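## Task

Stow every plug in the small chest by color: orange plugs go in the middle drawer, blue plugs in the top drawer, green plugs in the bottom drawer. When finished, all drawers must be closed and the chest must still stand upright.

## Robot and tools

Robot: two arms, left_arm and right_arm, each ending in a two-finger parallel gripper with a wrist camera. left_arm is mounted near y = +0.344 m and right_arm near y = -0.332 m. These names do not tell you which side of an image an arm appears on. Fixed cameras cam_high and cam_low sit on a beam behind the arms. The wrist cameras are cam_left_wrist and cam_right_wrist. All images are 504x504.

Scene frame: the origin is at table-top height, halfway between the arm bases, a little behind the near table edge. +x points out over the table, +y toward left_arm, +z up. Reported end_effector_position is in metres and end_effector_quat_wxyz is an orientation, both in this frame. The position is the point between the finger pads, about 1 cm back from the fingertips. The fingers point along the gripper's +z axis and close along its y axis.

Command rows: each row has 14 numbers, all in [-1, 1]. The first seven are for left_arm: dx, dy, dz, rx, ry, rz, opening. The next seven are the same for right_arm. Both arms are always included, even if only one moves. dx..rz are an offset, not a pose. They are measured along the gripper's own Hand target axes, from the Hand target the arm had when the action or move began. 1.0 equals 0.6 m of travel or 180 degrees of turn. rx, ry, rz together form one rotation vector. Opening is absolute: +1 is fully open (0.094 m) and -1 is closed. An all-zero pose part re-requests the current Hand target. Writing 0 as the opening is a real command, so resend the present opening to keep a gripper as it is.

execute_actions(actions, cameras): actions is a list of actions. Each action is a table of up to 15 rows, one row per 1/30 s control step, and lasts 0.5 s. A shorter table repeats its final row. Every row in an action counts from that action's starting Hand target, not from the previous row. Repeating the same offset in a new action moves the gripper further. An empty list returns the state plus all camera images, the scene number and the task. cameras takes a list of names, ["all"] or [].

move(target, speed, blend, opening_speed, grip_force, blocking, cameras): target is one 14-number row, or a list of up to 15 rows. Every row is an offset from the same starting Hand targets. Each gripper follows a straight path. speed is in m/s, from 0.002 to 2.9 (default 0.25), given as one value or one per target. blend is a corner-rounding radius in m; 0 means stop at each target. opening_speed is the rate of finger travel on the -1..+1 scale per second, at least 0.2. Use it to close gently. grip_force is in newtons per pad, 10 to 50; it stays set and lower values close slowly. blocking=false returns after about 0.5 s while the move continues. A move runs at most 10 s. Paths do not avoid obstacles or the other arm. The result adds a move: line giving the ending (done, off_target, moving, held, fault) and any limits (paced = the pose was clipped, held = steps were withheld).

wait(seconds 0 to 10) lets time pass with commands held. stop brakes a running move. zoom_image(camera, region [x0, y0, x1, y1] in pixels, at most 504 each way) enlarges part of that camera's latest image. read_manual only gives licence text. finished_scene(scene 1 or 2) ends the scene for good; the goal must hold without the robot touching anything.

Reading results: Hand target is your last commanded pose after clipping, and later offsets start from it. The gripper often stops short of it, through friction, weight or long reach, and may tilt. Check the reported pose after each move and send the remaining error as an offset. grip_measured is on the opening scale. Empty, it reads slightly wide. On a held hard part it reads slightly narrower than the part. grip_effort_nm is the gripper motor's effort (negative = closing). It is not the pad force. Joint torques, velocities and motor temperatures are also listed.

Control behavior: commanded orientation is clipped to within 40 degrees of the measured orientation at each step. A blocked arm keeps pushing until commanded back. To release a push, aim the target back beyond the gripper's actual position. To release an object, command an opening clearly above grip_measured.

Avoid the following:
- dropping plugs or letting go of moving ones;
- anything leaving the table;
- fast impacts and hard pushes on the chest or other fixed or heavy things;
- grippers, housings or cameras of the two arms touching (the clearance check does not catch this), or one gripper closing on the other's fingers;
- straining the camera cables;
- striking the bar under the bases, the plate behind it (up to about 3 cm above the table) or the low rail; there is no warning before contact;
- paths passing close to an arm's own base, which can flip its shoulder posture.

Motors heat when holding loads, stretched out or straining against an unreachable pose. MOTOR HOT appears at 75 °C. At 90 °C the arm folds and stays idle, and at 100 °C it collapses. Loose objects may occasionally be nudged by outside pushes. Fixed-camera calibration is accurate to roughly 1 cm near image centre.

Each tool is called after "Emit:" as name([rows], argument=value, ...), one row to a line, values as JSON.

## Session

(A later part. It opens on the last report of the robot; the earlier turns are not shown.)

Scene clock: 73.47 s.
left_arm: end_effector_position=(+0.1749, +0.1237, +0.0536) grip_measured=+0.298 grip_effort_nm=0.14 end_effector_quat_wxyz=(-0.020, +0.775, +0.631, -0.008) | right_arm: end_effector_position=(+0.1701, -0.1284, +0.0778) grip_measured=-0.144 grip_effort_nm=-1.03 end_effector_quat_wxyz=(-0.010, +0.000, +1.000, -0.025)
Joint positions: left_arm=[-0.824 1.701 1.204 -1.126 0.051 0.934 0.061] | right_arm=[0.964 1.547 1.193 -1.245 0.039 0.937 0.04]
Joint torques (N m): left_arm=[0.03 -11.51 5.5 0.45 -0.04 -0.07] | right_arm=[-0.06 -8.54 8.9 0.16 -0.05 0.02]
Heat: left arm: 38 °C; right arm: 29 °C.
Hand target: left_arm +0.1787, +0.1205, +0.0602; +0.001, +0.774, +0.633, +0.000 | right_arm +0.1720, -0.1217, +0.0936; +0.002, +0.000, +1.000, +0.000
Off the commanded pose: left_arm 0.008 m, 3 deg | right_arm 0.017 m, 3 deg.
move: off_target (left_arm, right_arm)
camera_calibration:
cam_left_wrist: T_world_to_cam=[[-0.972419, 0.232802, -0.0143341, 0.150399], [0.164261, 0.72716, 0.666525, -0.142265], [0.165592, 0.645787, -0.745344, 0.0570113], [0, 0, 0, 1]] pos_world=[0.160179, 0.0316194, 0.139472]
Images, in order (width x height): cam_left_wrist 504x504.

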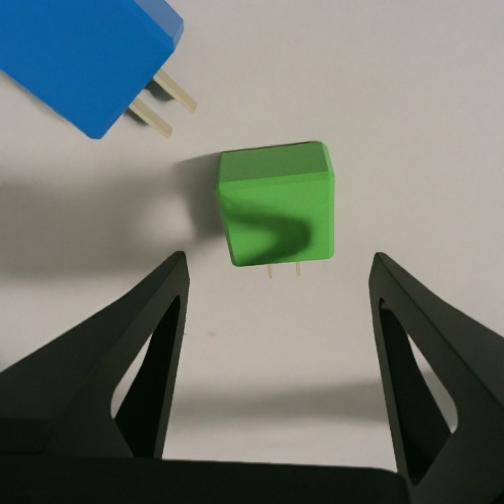

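Emit:
move([
  [-0.004,0,0.064,0,0,-0.067,0.3,0,0,0,0,0,0,-0.4],
  [-0.004,0,0.064,0,0,0,-0.4,0,0,0,0,0,0,-0.4],
  [-0.004,0,-0.15,0,0,0,-0.4,0,0,0,0,0,0,-0.4],
  [-0.286,0.371,-0.142,-0.017,-0.166,-0.062,-0.4,0,0,0,0,0,0,-0.4],
  [-0.286,0.371,0.017,-0.017,-0.166,-0.062,-0.4,0,0,0,0,0,0,-0.4],
], speed=[0.15,0.1,0.3,0.3,0.12], blend=[0,0,0.03,0.01,0], opening_speed=1.2, cameras=["all"])

Scene clock: 80.77 s.
left_arm: end_effector_position=(+0.1929, +0.0965, +0.1358) grip_measured=-0.171 grip_effort_nm=-1.02 end_effector_quat_wxyz=(+0.036, +0.769, +0.638, -0.007) | right_arm: end_effector_position=(+0.1701, -0.1284, +0.0778) grip_measured=-0.144 grip_effort_nm=-1.02 end_effector_quat_wxyz=(-0.010, +0.000, +1.000, -0.025)
Joint positions: left_arm=[-0.829 1.691 1.521 -1.338 0.053 0.907 0.039] | right_arm=[0.964 1.547 1.193 -1.245 0.039 0.937 0.04]
Joint torques (N m): left_arm=[0.24 -8.46 5.97 0.49 0.07 0.01] | right_arm=[-0.06 -8.57 8.92 0.16 -0.04 0.02]
Heat: left arm: 37 °C; right arm: 29 °C.
Hand target: left_arm +0.1932, +0.0963, +0.1350; +0.034, +0.769, +0.638, -0.007 (not the last commanded pose) | right_arm +0.1720, -0.1217, +0.0936; +0.002, +0.000, +1.000, +0.000
Off the commanded pose: left_arm 0.268 m, 29 deg | right_arm 0.017 m, 3 deg.
move: held (left_arm; a check stopped the path), off_target (right_arm); path passed 3 of 5 targets; limits=held
pose unreachable (left arm): on one or more control steps of this call, first in action 0 (counted from 0), this arm could not follow its commanded pose, so it was not sent that pose on those steps. It may still have moved: this result reports where it is.
cause: moving toward the commanded pose would bring a part of the arm too close to another arm (this arm's wrist camera and the right arm's wrist (the part past joint 4), 13 mm apart when this arm was first held).
camera_calibration:
cam_left_wrist: T_world_to_cam=[[-0.972169, 0.209704, -0.104462, 0.189853], [0.103533, 0.784528, 0.611389, -0.166581], [0.210164, 0.583558, -0.784405, 0.135554], [0, 0, 0, 1]] pos_world=[0.173328, 0.0117713, 0.228008]
cam_right_wrist: T_world_to_cam=[[-0.0382927, -0.999262, 0.00298506, -0.113776], [-0.737336, 0.0302714, 0.674848, 0.0867816], [-0.67444, 0.0236408, -0.737951, 0.302546], [0, 0, 0, 1]] pos_world=[0.263679, -0.123472, 0.165039]

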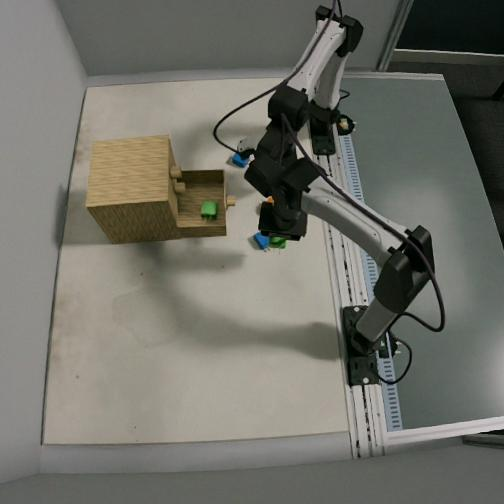

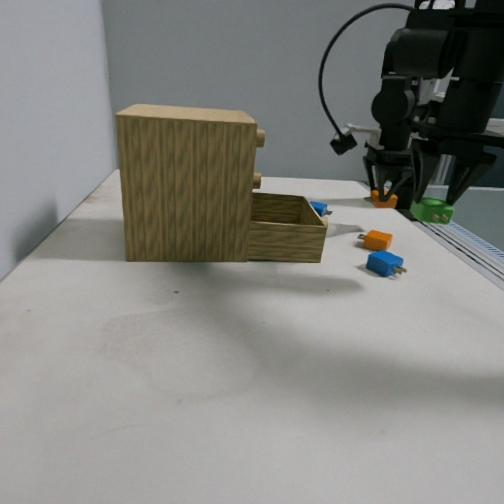

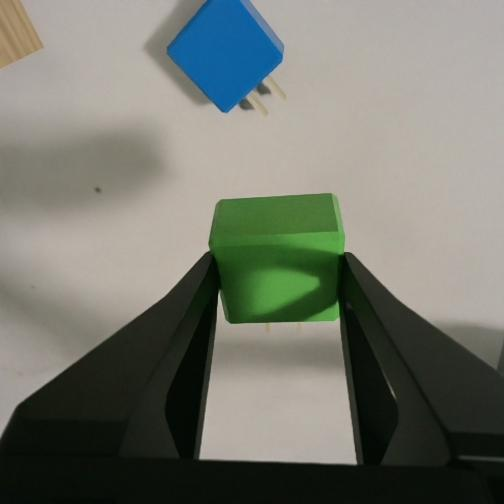

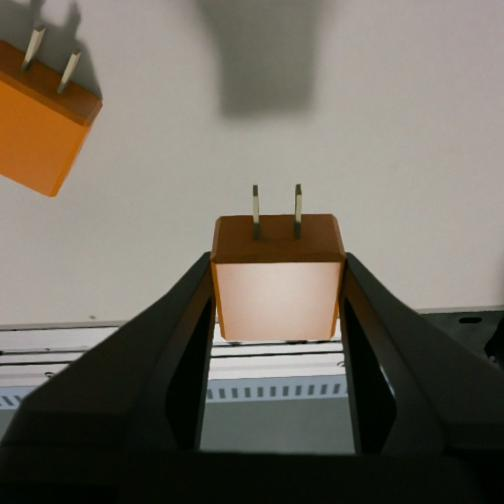

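Emit:
move([
  [0.105,0.117,-0.034,0,0,0,-0.4,0,-0.2,0,0,0,0,-0.4],
  [-0.255,0.337,0.012,-0.004,-0.148,-0.061,-0.4,0,-0.2,0,0,0,0,-0.4],
  [-0.247,0.330,0.170,-0.004,-0.148,-0.061,-0.4,0,-0.2,0,0,0,0,-0.4],
], speed=[0.25,0.25,0.12], blend=[0.03,0.01,0], cameras=["all"])

Scene clock: 85.43 s.
left_arm: end_effector_position=(+0.3677, -0.0947, +0.0550) grip_measured=-0.171 grip_effort_nm=-1.02 end_effector_quat_wxyz=(+0.194, +0.684, +0.680, -0.179) | right_arm: end_effector_position=(+0.1762, -0.2405, +0.0905) grip_measured=-0.144 grip_effort_nm=-1.02 end_effector_quat_wxyz=(+0.002, +0.001, +1.000, -0.006)
Joint positions: left_arm=[-0.723 2.51 2.309 -0.986 0.404 0.747 0.039] | right_arm=[0.561 1.214 0.975 -1.302 0.027 0.534 0.04]
Joint torques (N m): left_arm=[0.58 -17.51 4.44 1.13 0.32 0.02] | right_arm=[-0.76 -4.83 6.17 0.25 -0.09 -0.07]
Heat: left arm: 37 °C; right arm: 29 °C.
Hand target: left_arm +0.3634, -0.0916, +0.0498; +0.184, +0.683, +0.683, -0.183 | right_arm +0.1720, -0.2417, +0.0936; +0.002, +0.000, +1.000, +0.000
Off the commanded pose: left_arm 0.007 m, 1 deg | right_arm 0.005 m, 1 deg.
move: done
camera_calibration:
cam_left_wrist: T_world_to_cam=[[-0.996353, -0.00087494, -0.0853238, 0.379341], [-0.0164778, 0.983098, 0.182335, 0.10118], [0.0837221, 0.183076, -0.979527, 0.166266], [0, 0, 0, 1]] pos_world=[0.365705, -0.129577, 0.176781]
cam_right_wrist: T_world_to_cam=[[-0.0388832, -0.998638, -0.0347783, -0.221883], [-0.753962, 0.00647989, 0.656886, 0.0850317], [-0.655766, 0.0517633, -0.753188, 0.323431], [0, 0, 0, 1]] pos_world=[0.267578, -0.238873, 0.180031]

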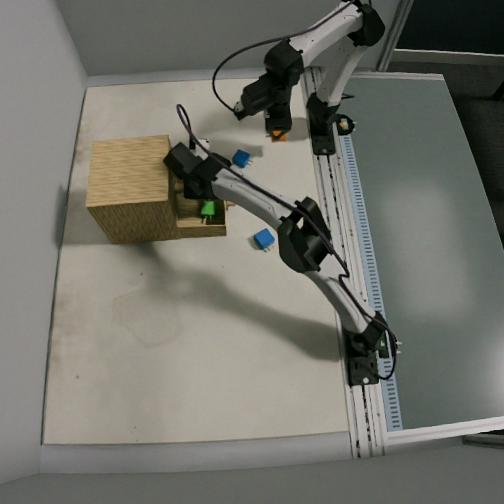

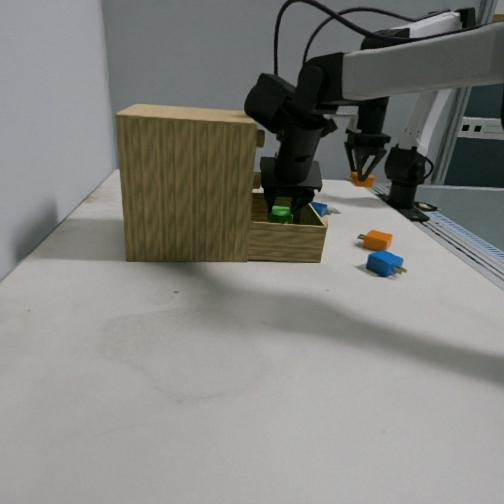

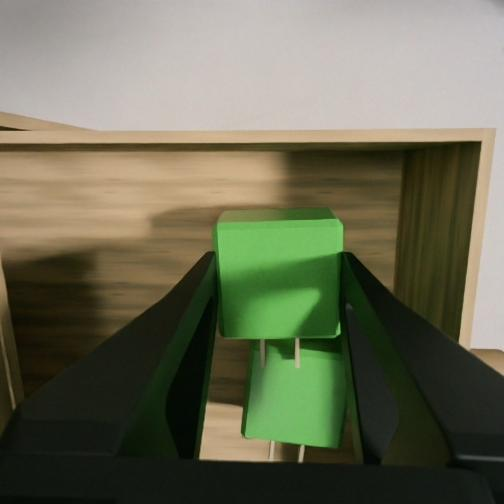

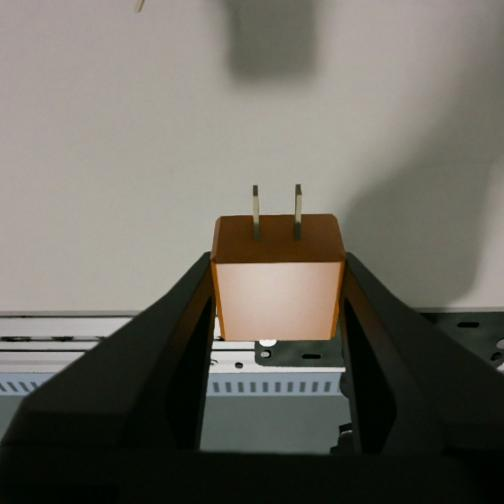

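Emit:
move([
  [-0.016,0,0.019,0,0,0,-0.4,0,0,0,0,0,0,-0.4],
  [-0.016,0,0.019,0,0,0,0.0,0,0,0,0,0,0,-0.4],
  [-0.048,0,-0.183,0,0,0,0.0,0,0,0,0,0,0,-0.4],
  [-0.005,-0.188,-0.132,-0.373,-0.152,-0.342,0.0,0,0,0,0,0,0,-0.4],
], speed=[0.1,0.1,0.2,0.3], blend=[0,0,0.02,0], opening_speed=1, cameras=["all"])

Scene clock: 94.13 s.
left_arm: end_effector_position=(+0.2464, -0.0500, +0.1130) grip_measured=-0.002 grip_effort_nm=0.14 end_effector_quat_wxyz=(+0.524, +0.016, +0.852, +0.003) | right_arm: end_effector_position=(+0.1762, -0.2405, +0.0905) grip_measured=-0.144 grip_effort_nm=-1.03 end_effector_quat_wxyz=(+0.002, +0.001, +1.000, -0.006)
Joint positions: left_arm=[-1.29 1.998 1.432 -0.531 -1 -1.018 0.047] | right_arm=[0.561 1.214 0.975 -1.302 0.027 0.534 0.04]
Joint torques (N m): left_arm=[0.2 -10.66 9.1 1.16 -0.74 -0.17] | right_arm=[-0.77 -4.83 6.17 0.25 -0.09 -0.06]
Heat: left arm: 41 °C; right arm: 29 °C.
Hand target: left_arm +0.2504, -0.0547, +0.1197; +0.538, +0.000, +0.843, +0.000 | right_arm +0.1720, -0.2417, +0.0936; +0.002, +0.000, +1.000, +0.000
Off the commanded pose: left_arm 0.009 m, 3 deg | right_arm 0.005 m, 1 deg.
move: off_target (left_arm); target 2's new opening was sent with left_arm's hand 0.015 m and 1 deg from that target
camera_calibration:
cam_left_wrist: T_world_to_cam=[[0.011439, -0.997163, -0.0743981, -0.0358493], [-0.926336, 0.0174487, -0.376294, 0.283689], [0.376525, 0.073222, -0.923508, 0.141094], [0, 0, 0, 1]] pos_world=[0.210076, -0.0510288, 0.234385]
cam_right_wrist: T_world_to_cam=[[-0.0388832, -0.998638, -0.0347783, -0.221883], [-0.753962, 0.00647989, 0.656886, 0.0850317], [-0.655766, 0.0517633, -0.753188, 0.323431], [0, 0, 0, 1]] pos_world=[0.267578, -0.238873, 0.180031]

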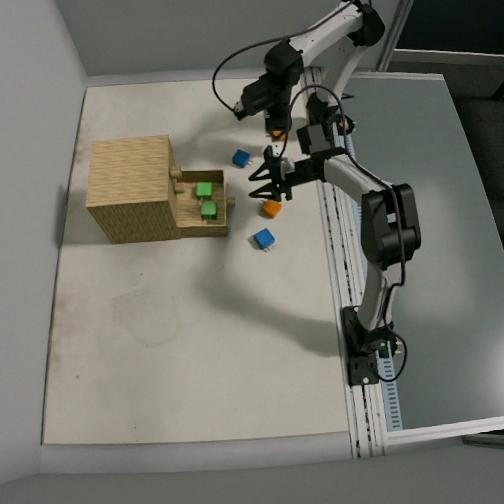

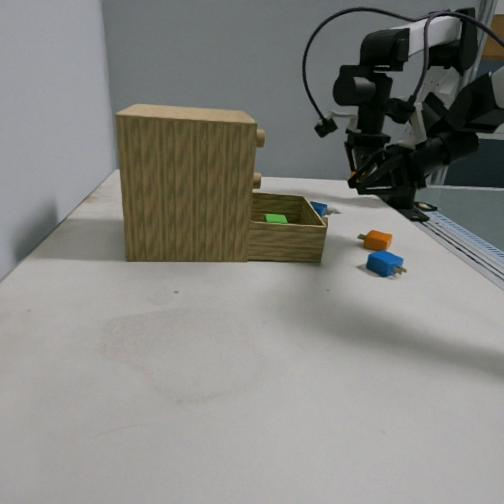

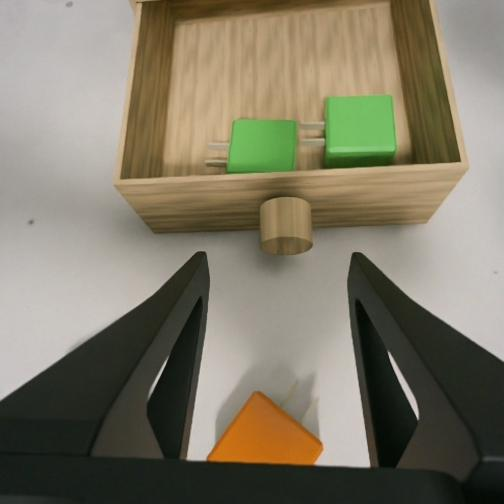

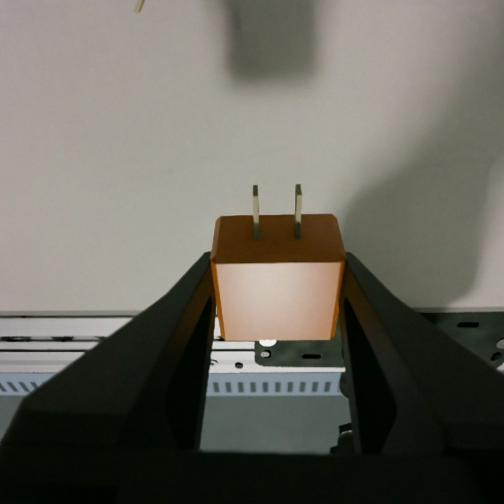

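Emit:
move([
  [0.092,-0.007,0.0715,0,0,0,-0.95,0,0,0,0,0,0,-0.4],
  [-0.019,-0.007,0.3,0,0,0,-0.95,0,0,0,0,0,0,-0.4],
], speed=[0.2,0.09], cameras=["all"])

Scene clock: 98.70 s.
left_arm: end_effector_position=(+0.4075, -0.0535, +0.0504) grip_measured=-0.947 grip_effort_nm=-0.12 end_effector_quat_wxyz=(+0.529, +0.009, +0.848, +0.012) | right_arm: end_effector_position=(+0.1762, -0.2405, +0.0905) grip_measured=-0.144 grip_effort_nm=-1.02 end_effector_quat_wxyz=(+0.002, +0.001, +1.000, -0.006)
Joint positions: left_arm=[-0.969 2.319 1.592 -0.043 -0.831 -0.608 0.002] | right_arm=[0.561 1.214 0.975 -1.302 0.027 0.534 0.04]
Joint torques (N m): left_arm=[1.57 -13.07 8.88 2.01 -0.24 0.1] | right_arm=[-0.77 -4.83 6.16 0.25 -0.09 -0.07]
Heat: left arm: 40 °C; right arm: 29 °C.
Hand target: left_arm +0.4184, -0.0590, +0.0541; +0.538, +0.000, +0.843, +0.000 | right_arm +0.1720, -0.2417, +0.0936; +0.002, +0.000, +1.000, +0.000
Off the commanded pose: left_arm 0.013 m, 2 deg | right_arm 0.005 m, 1 deg.
move: off_target (left_arm)
camera_calibration:
cam_left_wrist: T_world_to_cam=[[0.0344365, -0.996118, -0.0810136, -0.05485], [-0.921402, -0.000247958, -0.388612, 0.407174], [0.387083, 0.0880285, -0.917833, 0.0190716], [0, 0, 0, 1]] pos_world=[0.369677, -0.0562149, 0.171293]
cam_right_wrist: T_world_to_cam=[[-0.0388832, -0.998638, -0.0347783, -0.221883], [-0.753962, 0.00647989, 0.656886, 0.0850317], [-0.655766, 0.0517633, -0.753188, 0.323431], [0, 0, 0, 1]] pos_world=[0.267578, -0.238873, 0.180031]

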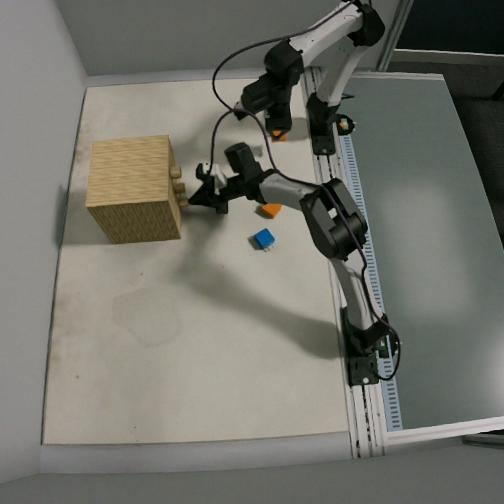

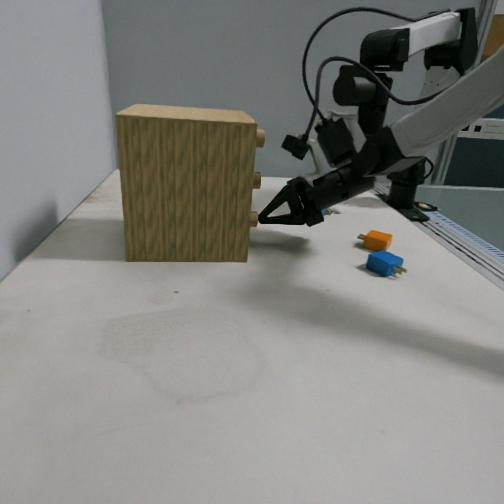

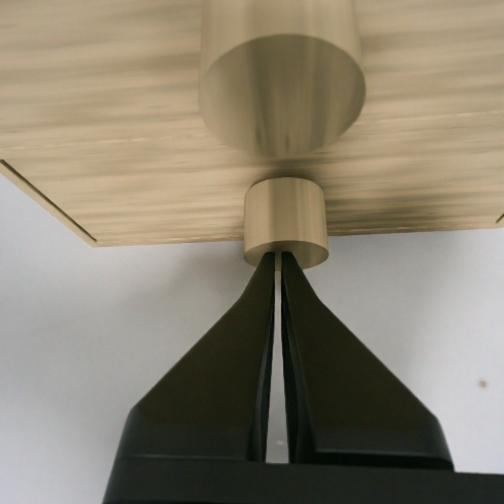

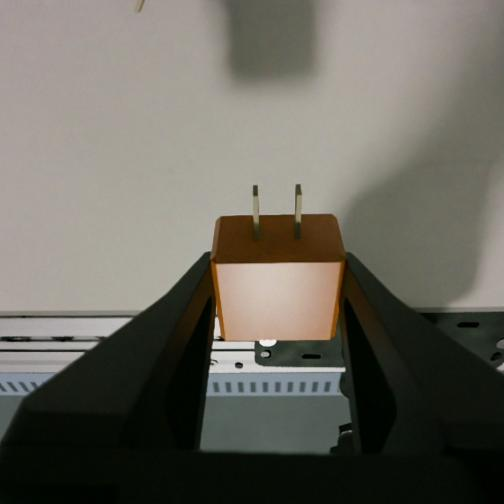

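Emit:
move([
  [0.002,0,-0.106,0,0,0,0.2,0,0,0,0,0,0,-0.4],
  [-0.056,0,-0.133,0,0,0,0.2,0,0,0,0,0,0,-0.4],
  [-0.095,0,-0.024,0,0,0,0.2,0,0,0,0,0,0,-0.4],
  [-0.095,0,-0.024,0,0,0,-0.6,0,0,0,0,0,0,-0.4],
  [0.002,0,-0.22,0,0,0,-0.6,0,0,0,0,0,0,-0.4],
], speed=[0.15,0.2,0.15,0.1,0.1], blend=[0.01,0.01,0,0,0], opening_speed=1.3, cameras=["all"])

Scene clock: 104.47 s.
left_arm: end_effector_position=(+0.3092, -0.0603, +0.0985) grip_measured=-0.440 grip_effort_nm=-1.02 end_effector_quat_wxyz=(+0.546, +0.001, +0.838, +0.011) | right_arm: end_effector_position=(+0.1762, -0.2405, +0.0905) grip_measured=-0.144 grip_effort_nm=-1.02 end_effector_quat_wxyz=(+0.002, +0.001, +1.000, -0.006)
Joint positions: left_arm=[-1.17 2.121 1.488 -0.294 -0.996 -0.837 0.026] | right_arm=[0.561 1.214 0.975 -1.302 0.027 0.534 0.04]
Joint torques (N m): left_arm=[-0.95 -17.99 5.7 0.89 -0.14 -0.36] | right_arm=[-0.76 -4.83 6.17 0.25 -0.08 -0.06]
Heat: left arm: 42 °C; right arm: 30 °C.
Hand target: left_arm +0.2982, -0.0589, +0.1087; +0.538, +0.000, +0.843, +0.000 | right_arm +0.1720, -0.2417, +0.0936; +0.002, +0.000, +1.000, +0.000
Off the commanded pose: left_arm 0.015 m, 2 deg | right_arm 0.005 m, 1 deg.
move: off_target (left_arm)
camera_calibration:
cam_left_wrist: T_world_to_cam=[[0.0488849, -0.996326, -0.0703219, -0.0598852], [-0.905427, -0.0144805, -0.424255, 0.332946], [0.421677, 0.084411, -0.902808, 0.0894865], [0, 0, 0, 1]] pos_world=[0.266651, -0.0623976, 0.217832]
cam_right_wrist: T_world_to_cam=[[-0.0388832, -0.998638, -0.0347783, -0.221883], [-0.753962, 0.00647989, 0.656886, 0.0850317], [-0.655766, 0.0517633, -0.753188, 0.323431], [0, 0, 0, 1]] pos_world=[0.267578, -0.238873, 0.180031]

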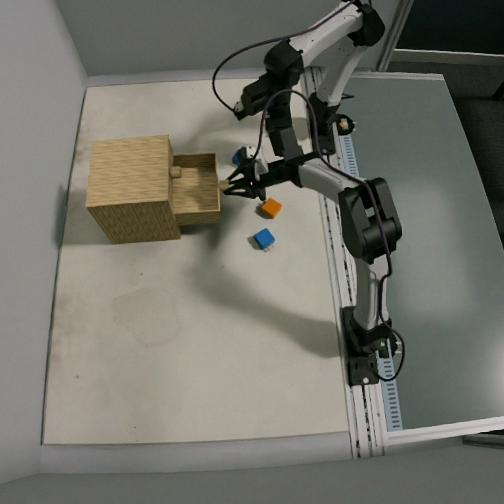

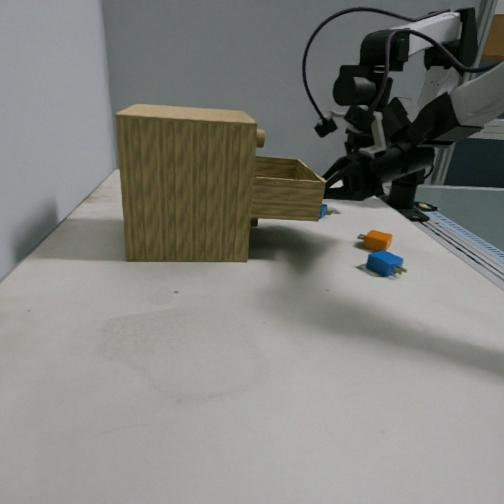

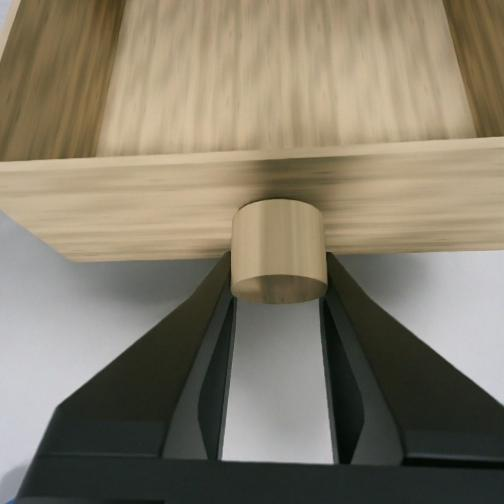

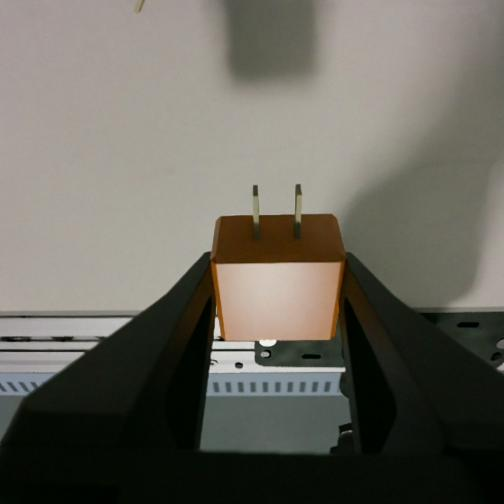

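Emit:
move([
  [0.013,0,-0.027,0,0,0,-0.6,0,0,0,0,0,0,-0.4],
  [0.013,0,-0.027,0,0,0,0.2,0,0,0,0,0,0,-0.4],
  [0.004,0,-0.127,0,0,0,0.2,0,0,-0.1,0,0,0,-0.4],
  [-0.067,0.432,-0.212,0,0,0,0.2,0,0,-0.18,0,0,0,-0.4],
  [-0.067,0.432,-0.212,0,0,0,0.2,-0.342,0.403,-0.193,-0.131,-0.131,-0.487,-0.4],
], speed=[0.1,0.1,0.2,0.35,0.35], blend=[0,0,0.03,0.05,0], opening_speed=1.5, cameras=["all"])

Scene clock: 116.33 s.
left_arm: end_effector_position=(+0.1989, +0.1991, +0.1980) grip_measured=+0.197 grip_effort_nm=0.14 end_effector_quat_wxyz=(+0.537, +0.002, +0.844, -0.001) | right_arm: end_effector_position=(+0.3757, -0.0034, +0.2061) grip_measured=-0.144 grip_effort_nm=-1.02 end_effector_quat_wxyz=(-0.188, +0.678, -0.689, -0.174)
Joint positions: left_arm=[-1.163 0.894 0.751 -0.774 -0.962 -0.836 0.056] | right_arm=[0.633 2.264 2.613 -1.558 -0.389 -0.888 0.04]
Joint torques (N m): left_arm=[0.92 -2.14 6.68 1.52 -0.33 0.08] | right_arm=[-0.61 -9.95 8.7 0.87 -0.42 -0.08]
Heat: left arm: 42 °C; right arm: 30 °C.
Hand target: left_arm +0.2000, +0.2004, +0.1986; +0.538, +0.000, +0.843, +0.000 | right_arm +0.3770, -0.0002, +0.2102; -0.185, +0.682, -0.683, -0.183
Off the commanded pose: left_arm 0.002 m, 0 deg | right_arm 0.005 m, 1 deg.
joint sent to its limit (right arm) — joint 4 (wrist pitch), lower limit. The joint targets still meet the commanded pose.
move: done; target 2's new opening was sent with left_arm's hand 0.017 m and 2 deg from that target
camera_calibration:
cam_left_wrist: T_world_to_cam=[[0.0333496, -0.998048, -0.0528103, 0.210923], [-0.914317, -0.00912722, -0.404896, 0.275921], [0.403623, 0.0617885, -0.912836, 0.214019], [0, 0, 0, 1]] pos_world=[0.158862, 0.199805, 0.318223]
cam_right_wrist: T_world_to_cam=[[0.998579, -0.0301418, -0.0439462, -0.357915], [-0.0206908, -0.979269, 0.201507, -0.0270232], [-0.0491089, -0.200311, -0.978501, 0.346754], [0, 0, 0, 1]] pos_world=[0.373876, 0.0322075, 0.329016]

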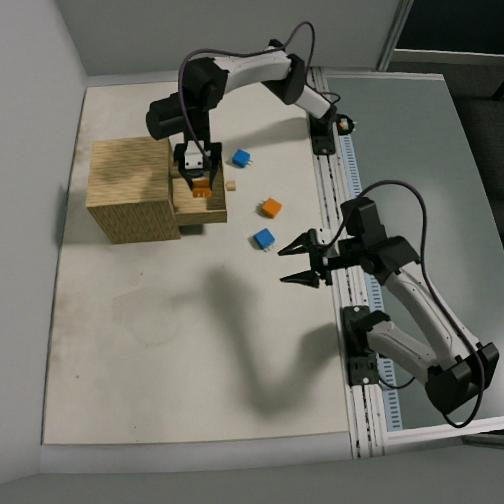

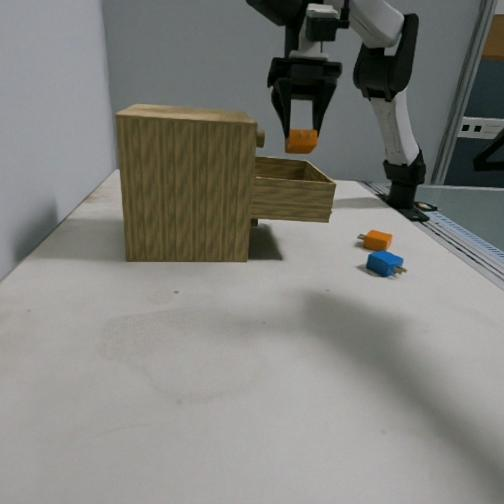

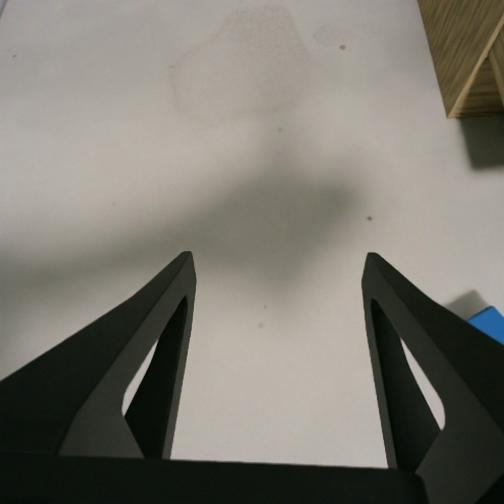

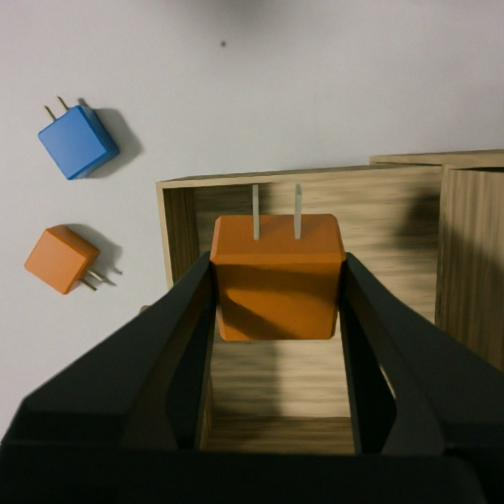

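Emit:
move(target=[0,0,0,0,0,0,0.2,0.093,0,0.104,0,0,0,-0.4], speed=0.12, cameras=["cam_low","cam_right_wrist"])

Scene clock: 119.77 s.
left_arm: end_effector_position=(+0.1989, +0.1991, +0.1980) grip_measured=+0.197 grip_effort_nm=0.14 end_effector_quat_wxyz=(+0.537, +0.002, +0.844, -0.001) | right_arm: end_effector_position=(+0.3806, -0.0217, +0.1212) grip_measured=-0.144 grip_effort_nm=-1.02 end_effector_quat_wxyz=(-0.171, +0.680, -0.692, -0.173)
Joint positions: left_arm=[-1.163 0.894 0.751 -0.774 -0.962 -0.836 0.056] | right_arm=[0.59 2.105 2.003 -1.16 -0.395 -0.939 0.04]
Joint torques (N m): left_arm=[1.06 -2.22 6.6 1.5 -0.28 0.06] | right_arm=[-0.08 -12.66 5.15 1.03 -0.48 -0.04]
Heat: left arm: 41 °C; right arm: 30 °C.
Hand target: left_arm +0.2000, +0.2004, +0.1986; +0.538, +0.000, +0.843, +0.000 | right_arm +0.3772, -0.0171, +0.1282; -0.185, +0.682, -0.683, -0.182
Off the commanded pose: left_arm 0.002 m, 0 deg | right_arm 0.009 m, 2 deg.
move: done
camera_calibration:
cam_right_wrist: T_world_to_cam=[[0.997527, -0.0261048, -0.06525, -0.36403], [-0.0106249, -0.973799, 0.227161, -0.0346016], [-0.0694704, -0.225906, -0.971669, 0.266541], [0, 0, 0, 1]] pos_world=[0.381279, 0.0170155, 0.243097]
Images, in order (width x height): cam_low 504x504, cam_right_wrist 504x504.

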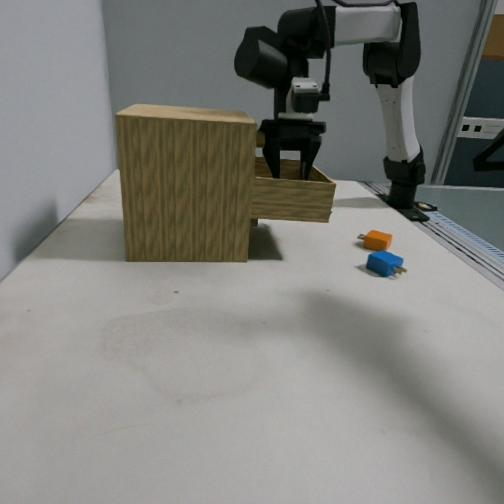

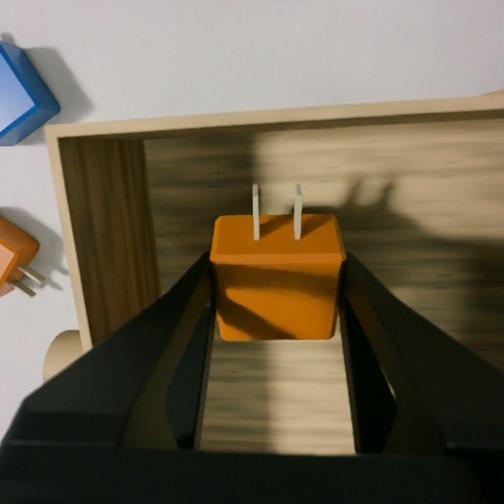

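Emit:
move([
  [0,0,0,0,0,0,0.2,0.007,0,0.0115,0,0,0,-0.4],
  [0,0,0,0,0,0,0.2,0.007,0,0.0115,0,0,0,0.0],
  [0,0,0,0,0,0,0.2,-0.075,0,-0.13,0,0,0,0.0],
  [0,0,0,0,0,0,0.2,-0.053,0.2,-0.143,-0.0755,0.155,-0.282,0.0],
  [0,0,0,0,0,0,0.2,0.038,0.285,0.017,-0.0755,0.155,-0.282,0.3],
], speed=[0.1,0.1,0.2,0.35,0.25], blend=[0,0,0.02,0.03,0], opening_speed=1.2, cameras=["all"])

Scene clock: 128.13 s.
left_arm: end_effector_position=(+0.1989, +0.1991, +0.1980) grip_measured=+0.197 grip_effort_nm=0.14 end_effector_quat_wxyz=(+0.537, +0.002, +0.844, -0.001) | right_arm: end_effector_position=(+0.2061, -0.0322, +0.0906) grip_measured=+0.298 grip_effort_nm=0.10 end_effector_quat_wxyz=(+0.025, +0.945, -0.326, -0.009)
Joint positions: left_arm=[-1.163 0.894 0.751 -0.774 -0.962 -0.836 0.056] | right_arm=[1.036 1.927 1.695 -1.371 0.022 -1.469 0.061]
Joint torques (N m): left_arm=[0.96 -2.19 6.39 1.51 -0.35 0.09] | right_arm=[0.12 -13.46 5.76 0.29 0.02 0.05]
Heat: left arm: 38 °C; right arm: 30 °C.
Hand target: left_arm +0.2000, +0.2004, +0.1986; +0.538, +0.000, +0.843, +0.000 | right_arm +0.2062, -0.0314, +0.1074; -0.001, +0.945, -0.327, +0.001
Off the commanded pose: left_arm 0.002 m, 0 deg | right_arm 0.017 m, 3 deg.
move: off_target (right_arm); target 5's new opening was sent with right_arm's hand 0.017 m and 3 deg from that target
camera_calibration:
cam_left_wrist: T_world_to_cam=[[0.0333496, -0.998048, -0.0528103, 0.210923], [-0.914317, -0.00912722, -0.404896, 0.275921], [0.403623, 0.0617885, -0.912836, 0.214019], [0, 0, 0, 1]] pos_world=[0.158862, 0.199805, 0.318223]
cam_right_wrist: T_world_to_cam=[[0.642412, 0.75971, -0.100735, -0.0904702], [0.615619, -0.433288, 0.658236, -0.19046], [0.456421, -0.484872, -0.746042, 0.0851759], [0, 0, 0, 1]] pos_world=[0.136494, 0.0275066, 0.179799]

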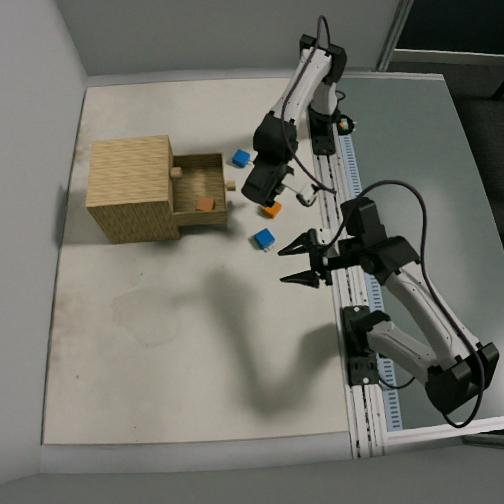

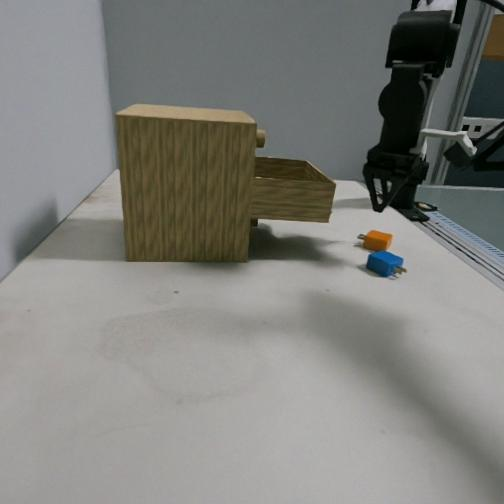

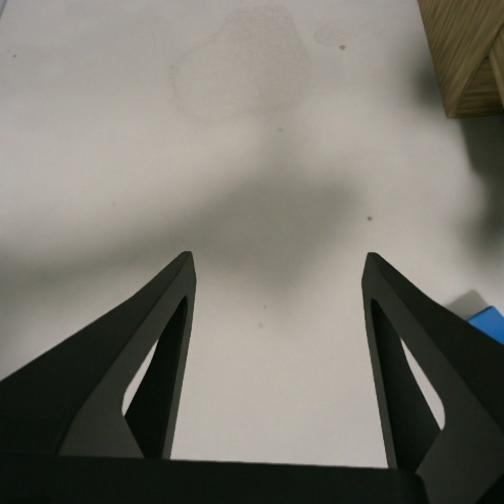

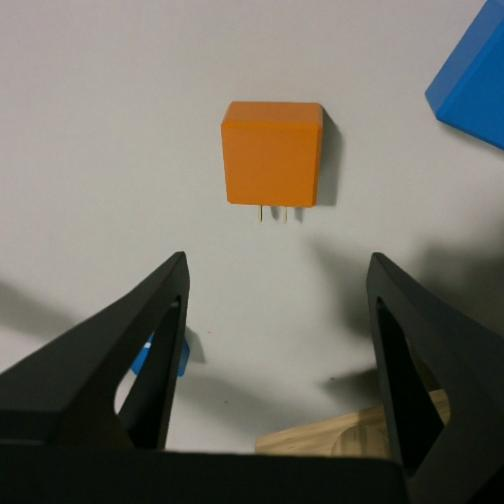

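Emit:
move(target=[0,0,0,0,0,0,0.2,-0.011,0.013,0.117,0,0,0,0.3], speed=0.2, cameras=["cam_right_wrist"])

Scene clock: 130.67 s.
left_arm: end_effector_position=(+0.1989, +0.1991, +0.1980) grip_measured=+0.197 grip_effort_nm=0.14 end_effector_quat_wxyz=(+0.537, +0.002, +0.844, -0.001) | right_arm: end_effector_position=(+0.1967, -0.0362, +0.0309) grip_measured=+0.298 grip_effort_nm=0.10 end_effector_quat_wxyz=(+0.012, +0.945, -0.327, -0.004)
Joint positions: left_arm=[-1.163 0.894 0.751 -0.774 -0.962 -0.836 0.056] | right_arm=[1.05 1.899 1.418 -1.093 0.025 -1.454 0.061]
Joint torques (N m): left_arm=[0.9 -2.22 6.64 1.41 -0.35 0.08] | right_arm=[0.28 -10.48 5.76 0.33 -0.02 0.05]
Heat: left arm: 37 °C; right arm: 31 °C.
Hand target: left_arm +0.2000, +0.2004, +0.1986; +0.538, +0.000, +0.843, +0.000 | right_arm +0.1964, -0.0332, +0.0372; -0.002, +0.945, -0.327, +0.001
Off the commanded pose: left_arm 0.002 m, 0 deg | right_arm 0.007 m, 2 deg.
move: done
camera_calibration:
cam_right_wrist: T_world_to_cam=[[0.645351, 0.760514, -0.0716974, -0.088949], [0.602655, -0.449216, 0.659554, -0.14516], [0.469393, -0.468852, -0.74823, 0.0410955], [0, 0, 0, 1]] pos_world=[0.125595, 0.0217065, 0.120112]
Images, in order (width x height): cam_right_wrist 504x504.

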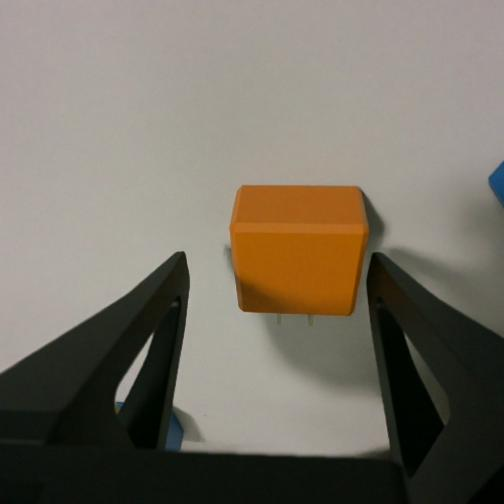

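Emit:
move([
  [0,0,0,0,0,0,0.2,0,-0.0105,0.022,0,0,0,0.3],
  [0,0,0,0,0,0,0.2,0,-0.0105,0.022,0,0,0,-0.4],
  [0,0,0,0,0,0,0.2,0,-0.0105,-0.1,0,0,0,-0.4],
  [0,0,0,0,0,0,0.2,0.109,0.0205,-0.3,0,0,0,-0.4],
  [0,0,0,0,0,0,0.2,0.274,-0.14,-0.3,0.0755,-0.155,0.282,-0.4],
  [0,0,0,0,0,0,0.2,0.274,-0.14,-0.155,0.0755,-0.155,0.282,-0.4],
], speed=[0.1,0.1,0.15,0.3,0.3,0.13], blend=[0,0,0.03,0.03,0.01,0], opening_speed=1.2, cameras=["all"])

Scene clock: 139.33 s.
left_arm: end_effector_position=(+0.1989, +0.1991, +0.1980) grip_measured=+0.197 grip_effort_nm=0.14 end_effector_quat_wxyz=(+0.537, +0.002, +0.844, -0.001) | right_arm: end_effector_position=(+0.3688, -0.0731, +0.1120) grip_measured=-0.152 grip_effort_nm=-1.03 end_effector_quat_wxyz=(-0.143, +0.681, -0.692, -0.193)
Joint positions: left_arm=[-1.163 0.894 0.751 -0.774 -0.962 -0.836 0.056] | right_arm=[0.485 2.03 1.863 -1.211 -0.447 -1.063 0.04]
Joint torques (N m): left_arm=[1.02 -1.98 6.64 1.43 -0.37 0.1] | right_arm=[-0.54 -13.96 5.87 1.11 -0.34 0.02]
Heat: left arm: 35 °C; right arm: 32 °C.
Hand target: left_arm +0.2000, +0.2004, +0.1986; +0.538, +0.000, +0.843, +0.000 | right_arm +0.3772, -0.0688, +0.1306; -0.185, +0.682, -0.683, -0.183
Off the commanded pose: left_arm 0.002 m, 0 deg | right_arm 0.021 m, 5 deg.
move: off_target (right_arm)
camera_calibration:
cam_left_wrist: T_world_to_cam=[[0.0333496, -0.998048, -0.0528103, 0.210923], [-0.914317, -0.00912722, -0.404896, 0.275921], [0.403623, 0.0617885, -0.912836, 0.214019], [0, 0, 0, 1]] pos_world=[0.158862, 0.199805, 0.318223]
cam_right_wrist: T_world_to_cam=[[0.991319, -0.00920424, -0.131157, -0.343335], [0.0224883, -0.970977, 0.238114, -0.095914], [-0.129542, -0.238996, -0.962341, 0.265346], [0, 0, 0, 1]] pos_world=[0.376885, -0.0328737, 0.233161]

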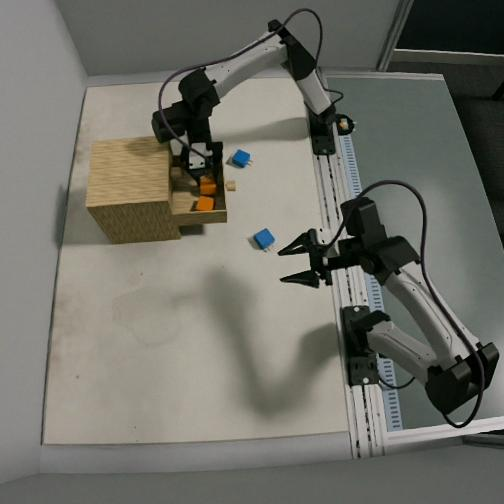

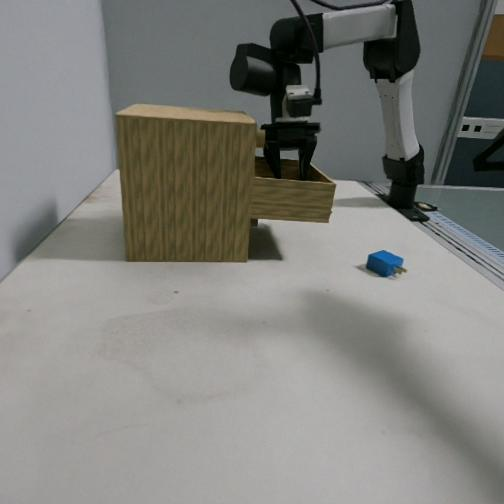

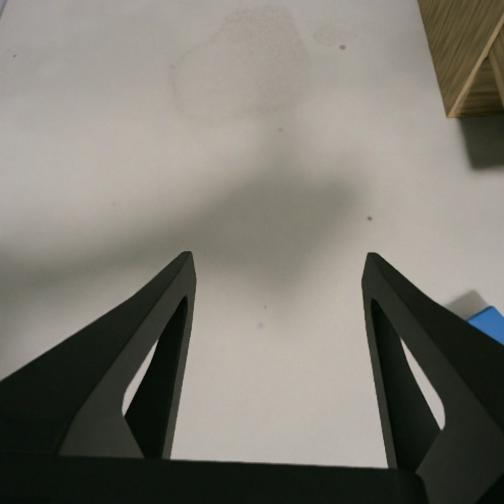

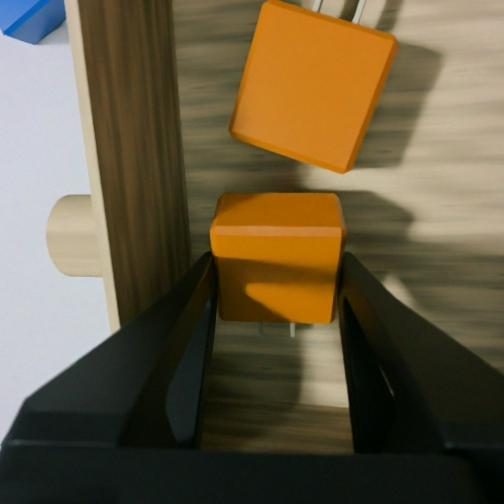

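Emit:
move([
  [0,0,0,0,0,0,-0.95,0,0,0,0,0,0,0.0],
  [0,0,0,0,0,0,-0.95,-0.063,0,-0.175,0,0,0,0.0],
  [0.093,-0.432,0.135,0,0,0,-0.95,0.202,0.182,-0.086,0.166,0.106,0.621,0.3],
  [-0.028,-0.432,0.388,0,0,0,-0.95,0.202,0.182,-0.086,0.166,0.106,0.621,0.3],
], speed=[0.1,0.2,0.3,0.09], blend=[0,0.02,0,0], opening_speed=1.5, cameras=["all"])

Scene clock: 151.00 s.
left_arm: end_effector_position=(+0.4074, -0.0527, +0.1103) grip_measured=-0.948 grip_effort_nm=-0.12 end_effector_quat_wxyz=(+0.528, +0.009, +0.849, +0.013) | right_arm: end_effector_position=(+0.2706, -0.1941, +0.1024) grip_measured=+0.298 grip_effort_nm=0.10 end_effector_quat_wxyz=(-0.014, +0.211, +0.977, -0.002)
Joint positions: left_arm=[-0.963 2.227 1.691 -0.235 -0.826 -0.603 0.002] | right_arm=[0.517 1.638 1.397 -1.322 -0.003 0.912 0.061]
Joint torques (N m): left_arm=[1.31 -13.16 9.78 2.05 -0.24 0.05] | right_arm=[-0.58 -10.39 6.02 0.19 0.17 0.08]
Motor temperatures (°C): left_arm=[18 34 30 25 19 21 21] | right_arm=[19 34 30 22 16 20 21]
Heat: left arm: 34 °C; right arm: 34 °C.
Hand target: left_arm +0.4181, -0.0589, +0.1158; +0.538, +0.000, +0.843, +0.000 | right_arm +0.2679, -0.1993, +0.1141; +0.001, +0.216, +0.976, +0.002
Off the commanded pose: left_arm 0.014 m, 2 deg | right_arm 0.013 m, 2 deg.
move: off_target (left_arm, right_arm); target 3's new opening was sent with right_arm's hand 0.013 m and 2 deg from that target
camera_calibration:
cam_left_wrist: T_world_to_cam=[[0.0344294, -0.995894, -0.0837217, -0.0488589], [-0.922445, 0.000570405, -0.386128, 0.430533], [0.384591, 0.0905228, -0.918638, 0.0752628], [0, 0, 0, 1]] pos_world=[0.369879, -0.0557168, 0.23129]
cam_right_wrist: T_world_to_cam=[[-0.445835, -0.894359, -0.0367791, -0.0408461], [-0.666883, 0.30447, 0.680121, 0.179872], [-0.597075, 0.327749, -0.732176, 0.427431], [0, 0, 0, 1]] pos_world=[0.356951, -0.231387, 0.189118]

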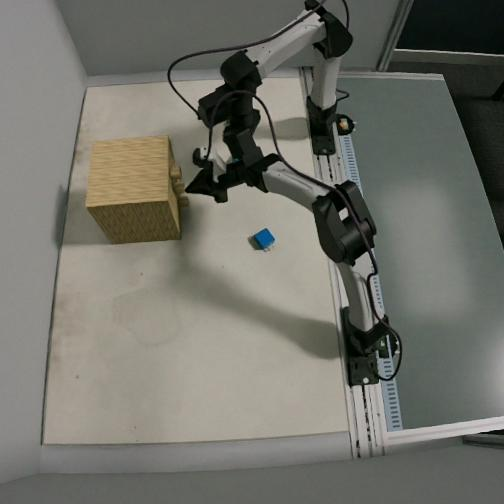

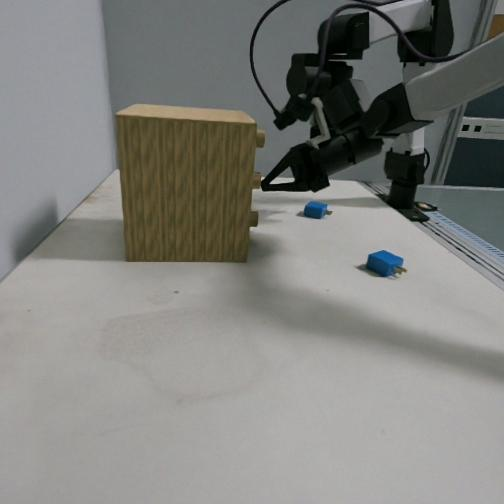

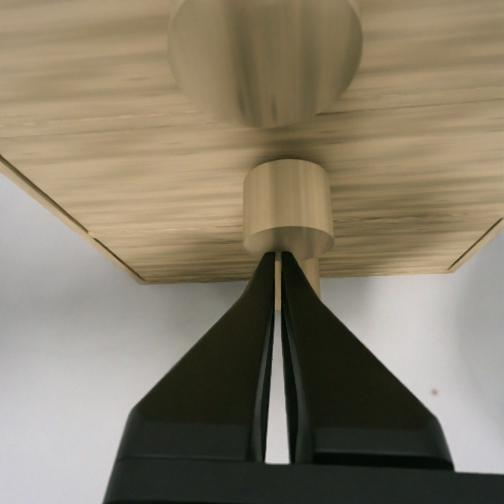

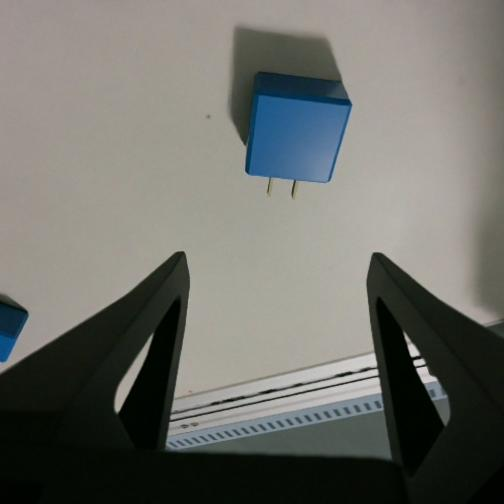

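Emit:
move([
  [0.011,0,-0.102,0,0,0,0.2,-0.019,-0.015,0.08,0,0,0.03,0.3],
  [-0.065,-0.004,-0.137,0,0,0,0.2,-0.019,-0.015,0.11,0,0,0.03,0.3],
  [-0.106,-0.004,-0.029,0,0,0,0.2,-0.019,-0.015,0.153,0,0,0.03,0.3],
  [-0.106,-0.004,-0.029,0,0,0,-0.6,-0.019,-0.015,0.153,0,0,0.03,-0.4],
  [-0.003,-0.004,-0.237,0,0,0,-0.6,-0.019,-0.015,0.02,0,0,0.03,-0.4],
], speed=[0.15,0.2,0.15,0.1,0.1], blend=[0.01,0.01,0,0,0], opening_speed=1.3, cameras=["all"])

Scene clock: 158.67 s.
left_arm: end_effector_position=(+0.3025, -0.0630, +0.1659) grip_measured=-0.441 grip_effort_nm=-1.02 end_effector_quat_wxyz=(+0.546, -0.001, +0.837, +0.015) | right_arm: end_effector_position=(+0.2691, -0.2118, +0.0829) grip_measured=-0.145 grip_effort_nm=-1.02 end_effector_quat_wxyz=(-0.024, +0.257, +0.966, -0.011)
Joint positions: left_arm=[-1.182 2.061 1.679 -0.571 -1.01 -0.863 0.026] | right_arm=[0.464 1.633 1.315 -1.27 -0.002 0.954 0.04]
Joint torques (N m): left_arm=[-0.92 -17.85 5.97 0.86 -0.21 -0.26] | right_arm=[-0.5 -9.98 9.03 0.11 0.15 0.08]
Heat: left arm: 37 °C; right arm: 34 °C.
Hand target: left_arm +0.2898, -0.0613, +0.1774; +0.538, +0.000, +0.843, +0.000 | right_arm +0.2745, -0.2123, +0.1021; +0.001, +0.262, +0.965, +0.002
Off the commanded pose: left_arm 0.017 m, 2 deg | right_arm 0.020 m, 3 deg.
move: off_target (left_arm, right_arm)
camera_calibration:
cam_left_wrist: T_world_to_cam=[[0.0563437, -0.995515, -0.0759992, -0.0587711], [-0.904724, -0.0187152, -0.425587, 0.355207], [0.422256, 0.0927374, -0.901721, 0.153512], [0, 0, 0, 1]] pos_world=[0.259854, -0.0660961, 0.28513]
cam_right_wrist: T_world_to_cam=[[-0.529181, -0.848431, -0.0115125, -0.0280583], [-0.618468, 0.376389, 0.689804, 0.198894], [-0.580918, 0.372151, -0.723905, 0.422494], [0, 0, 0, 1]] pos_world=[0.353596, -0.255899, 0.168324]

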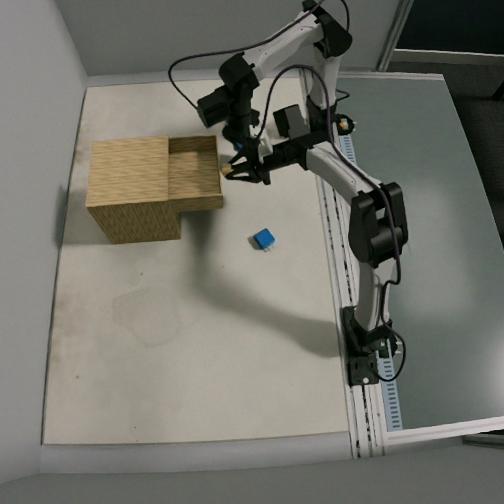

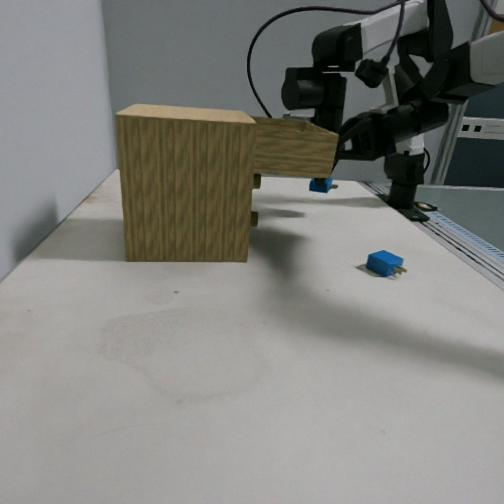

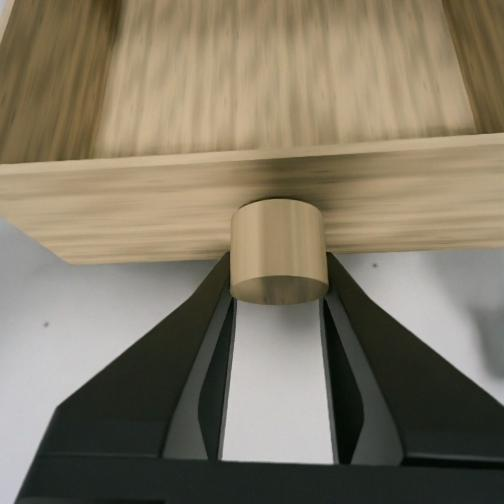

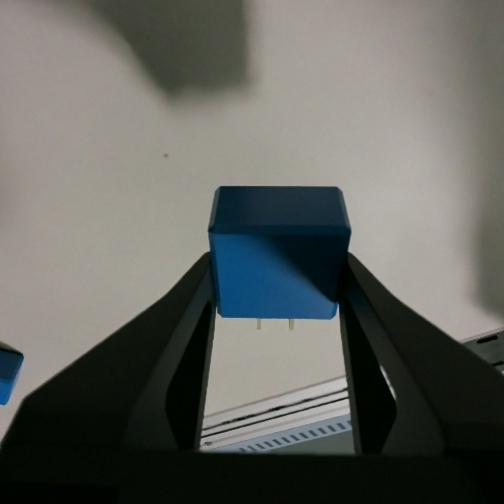

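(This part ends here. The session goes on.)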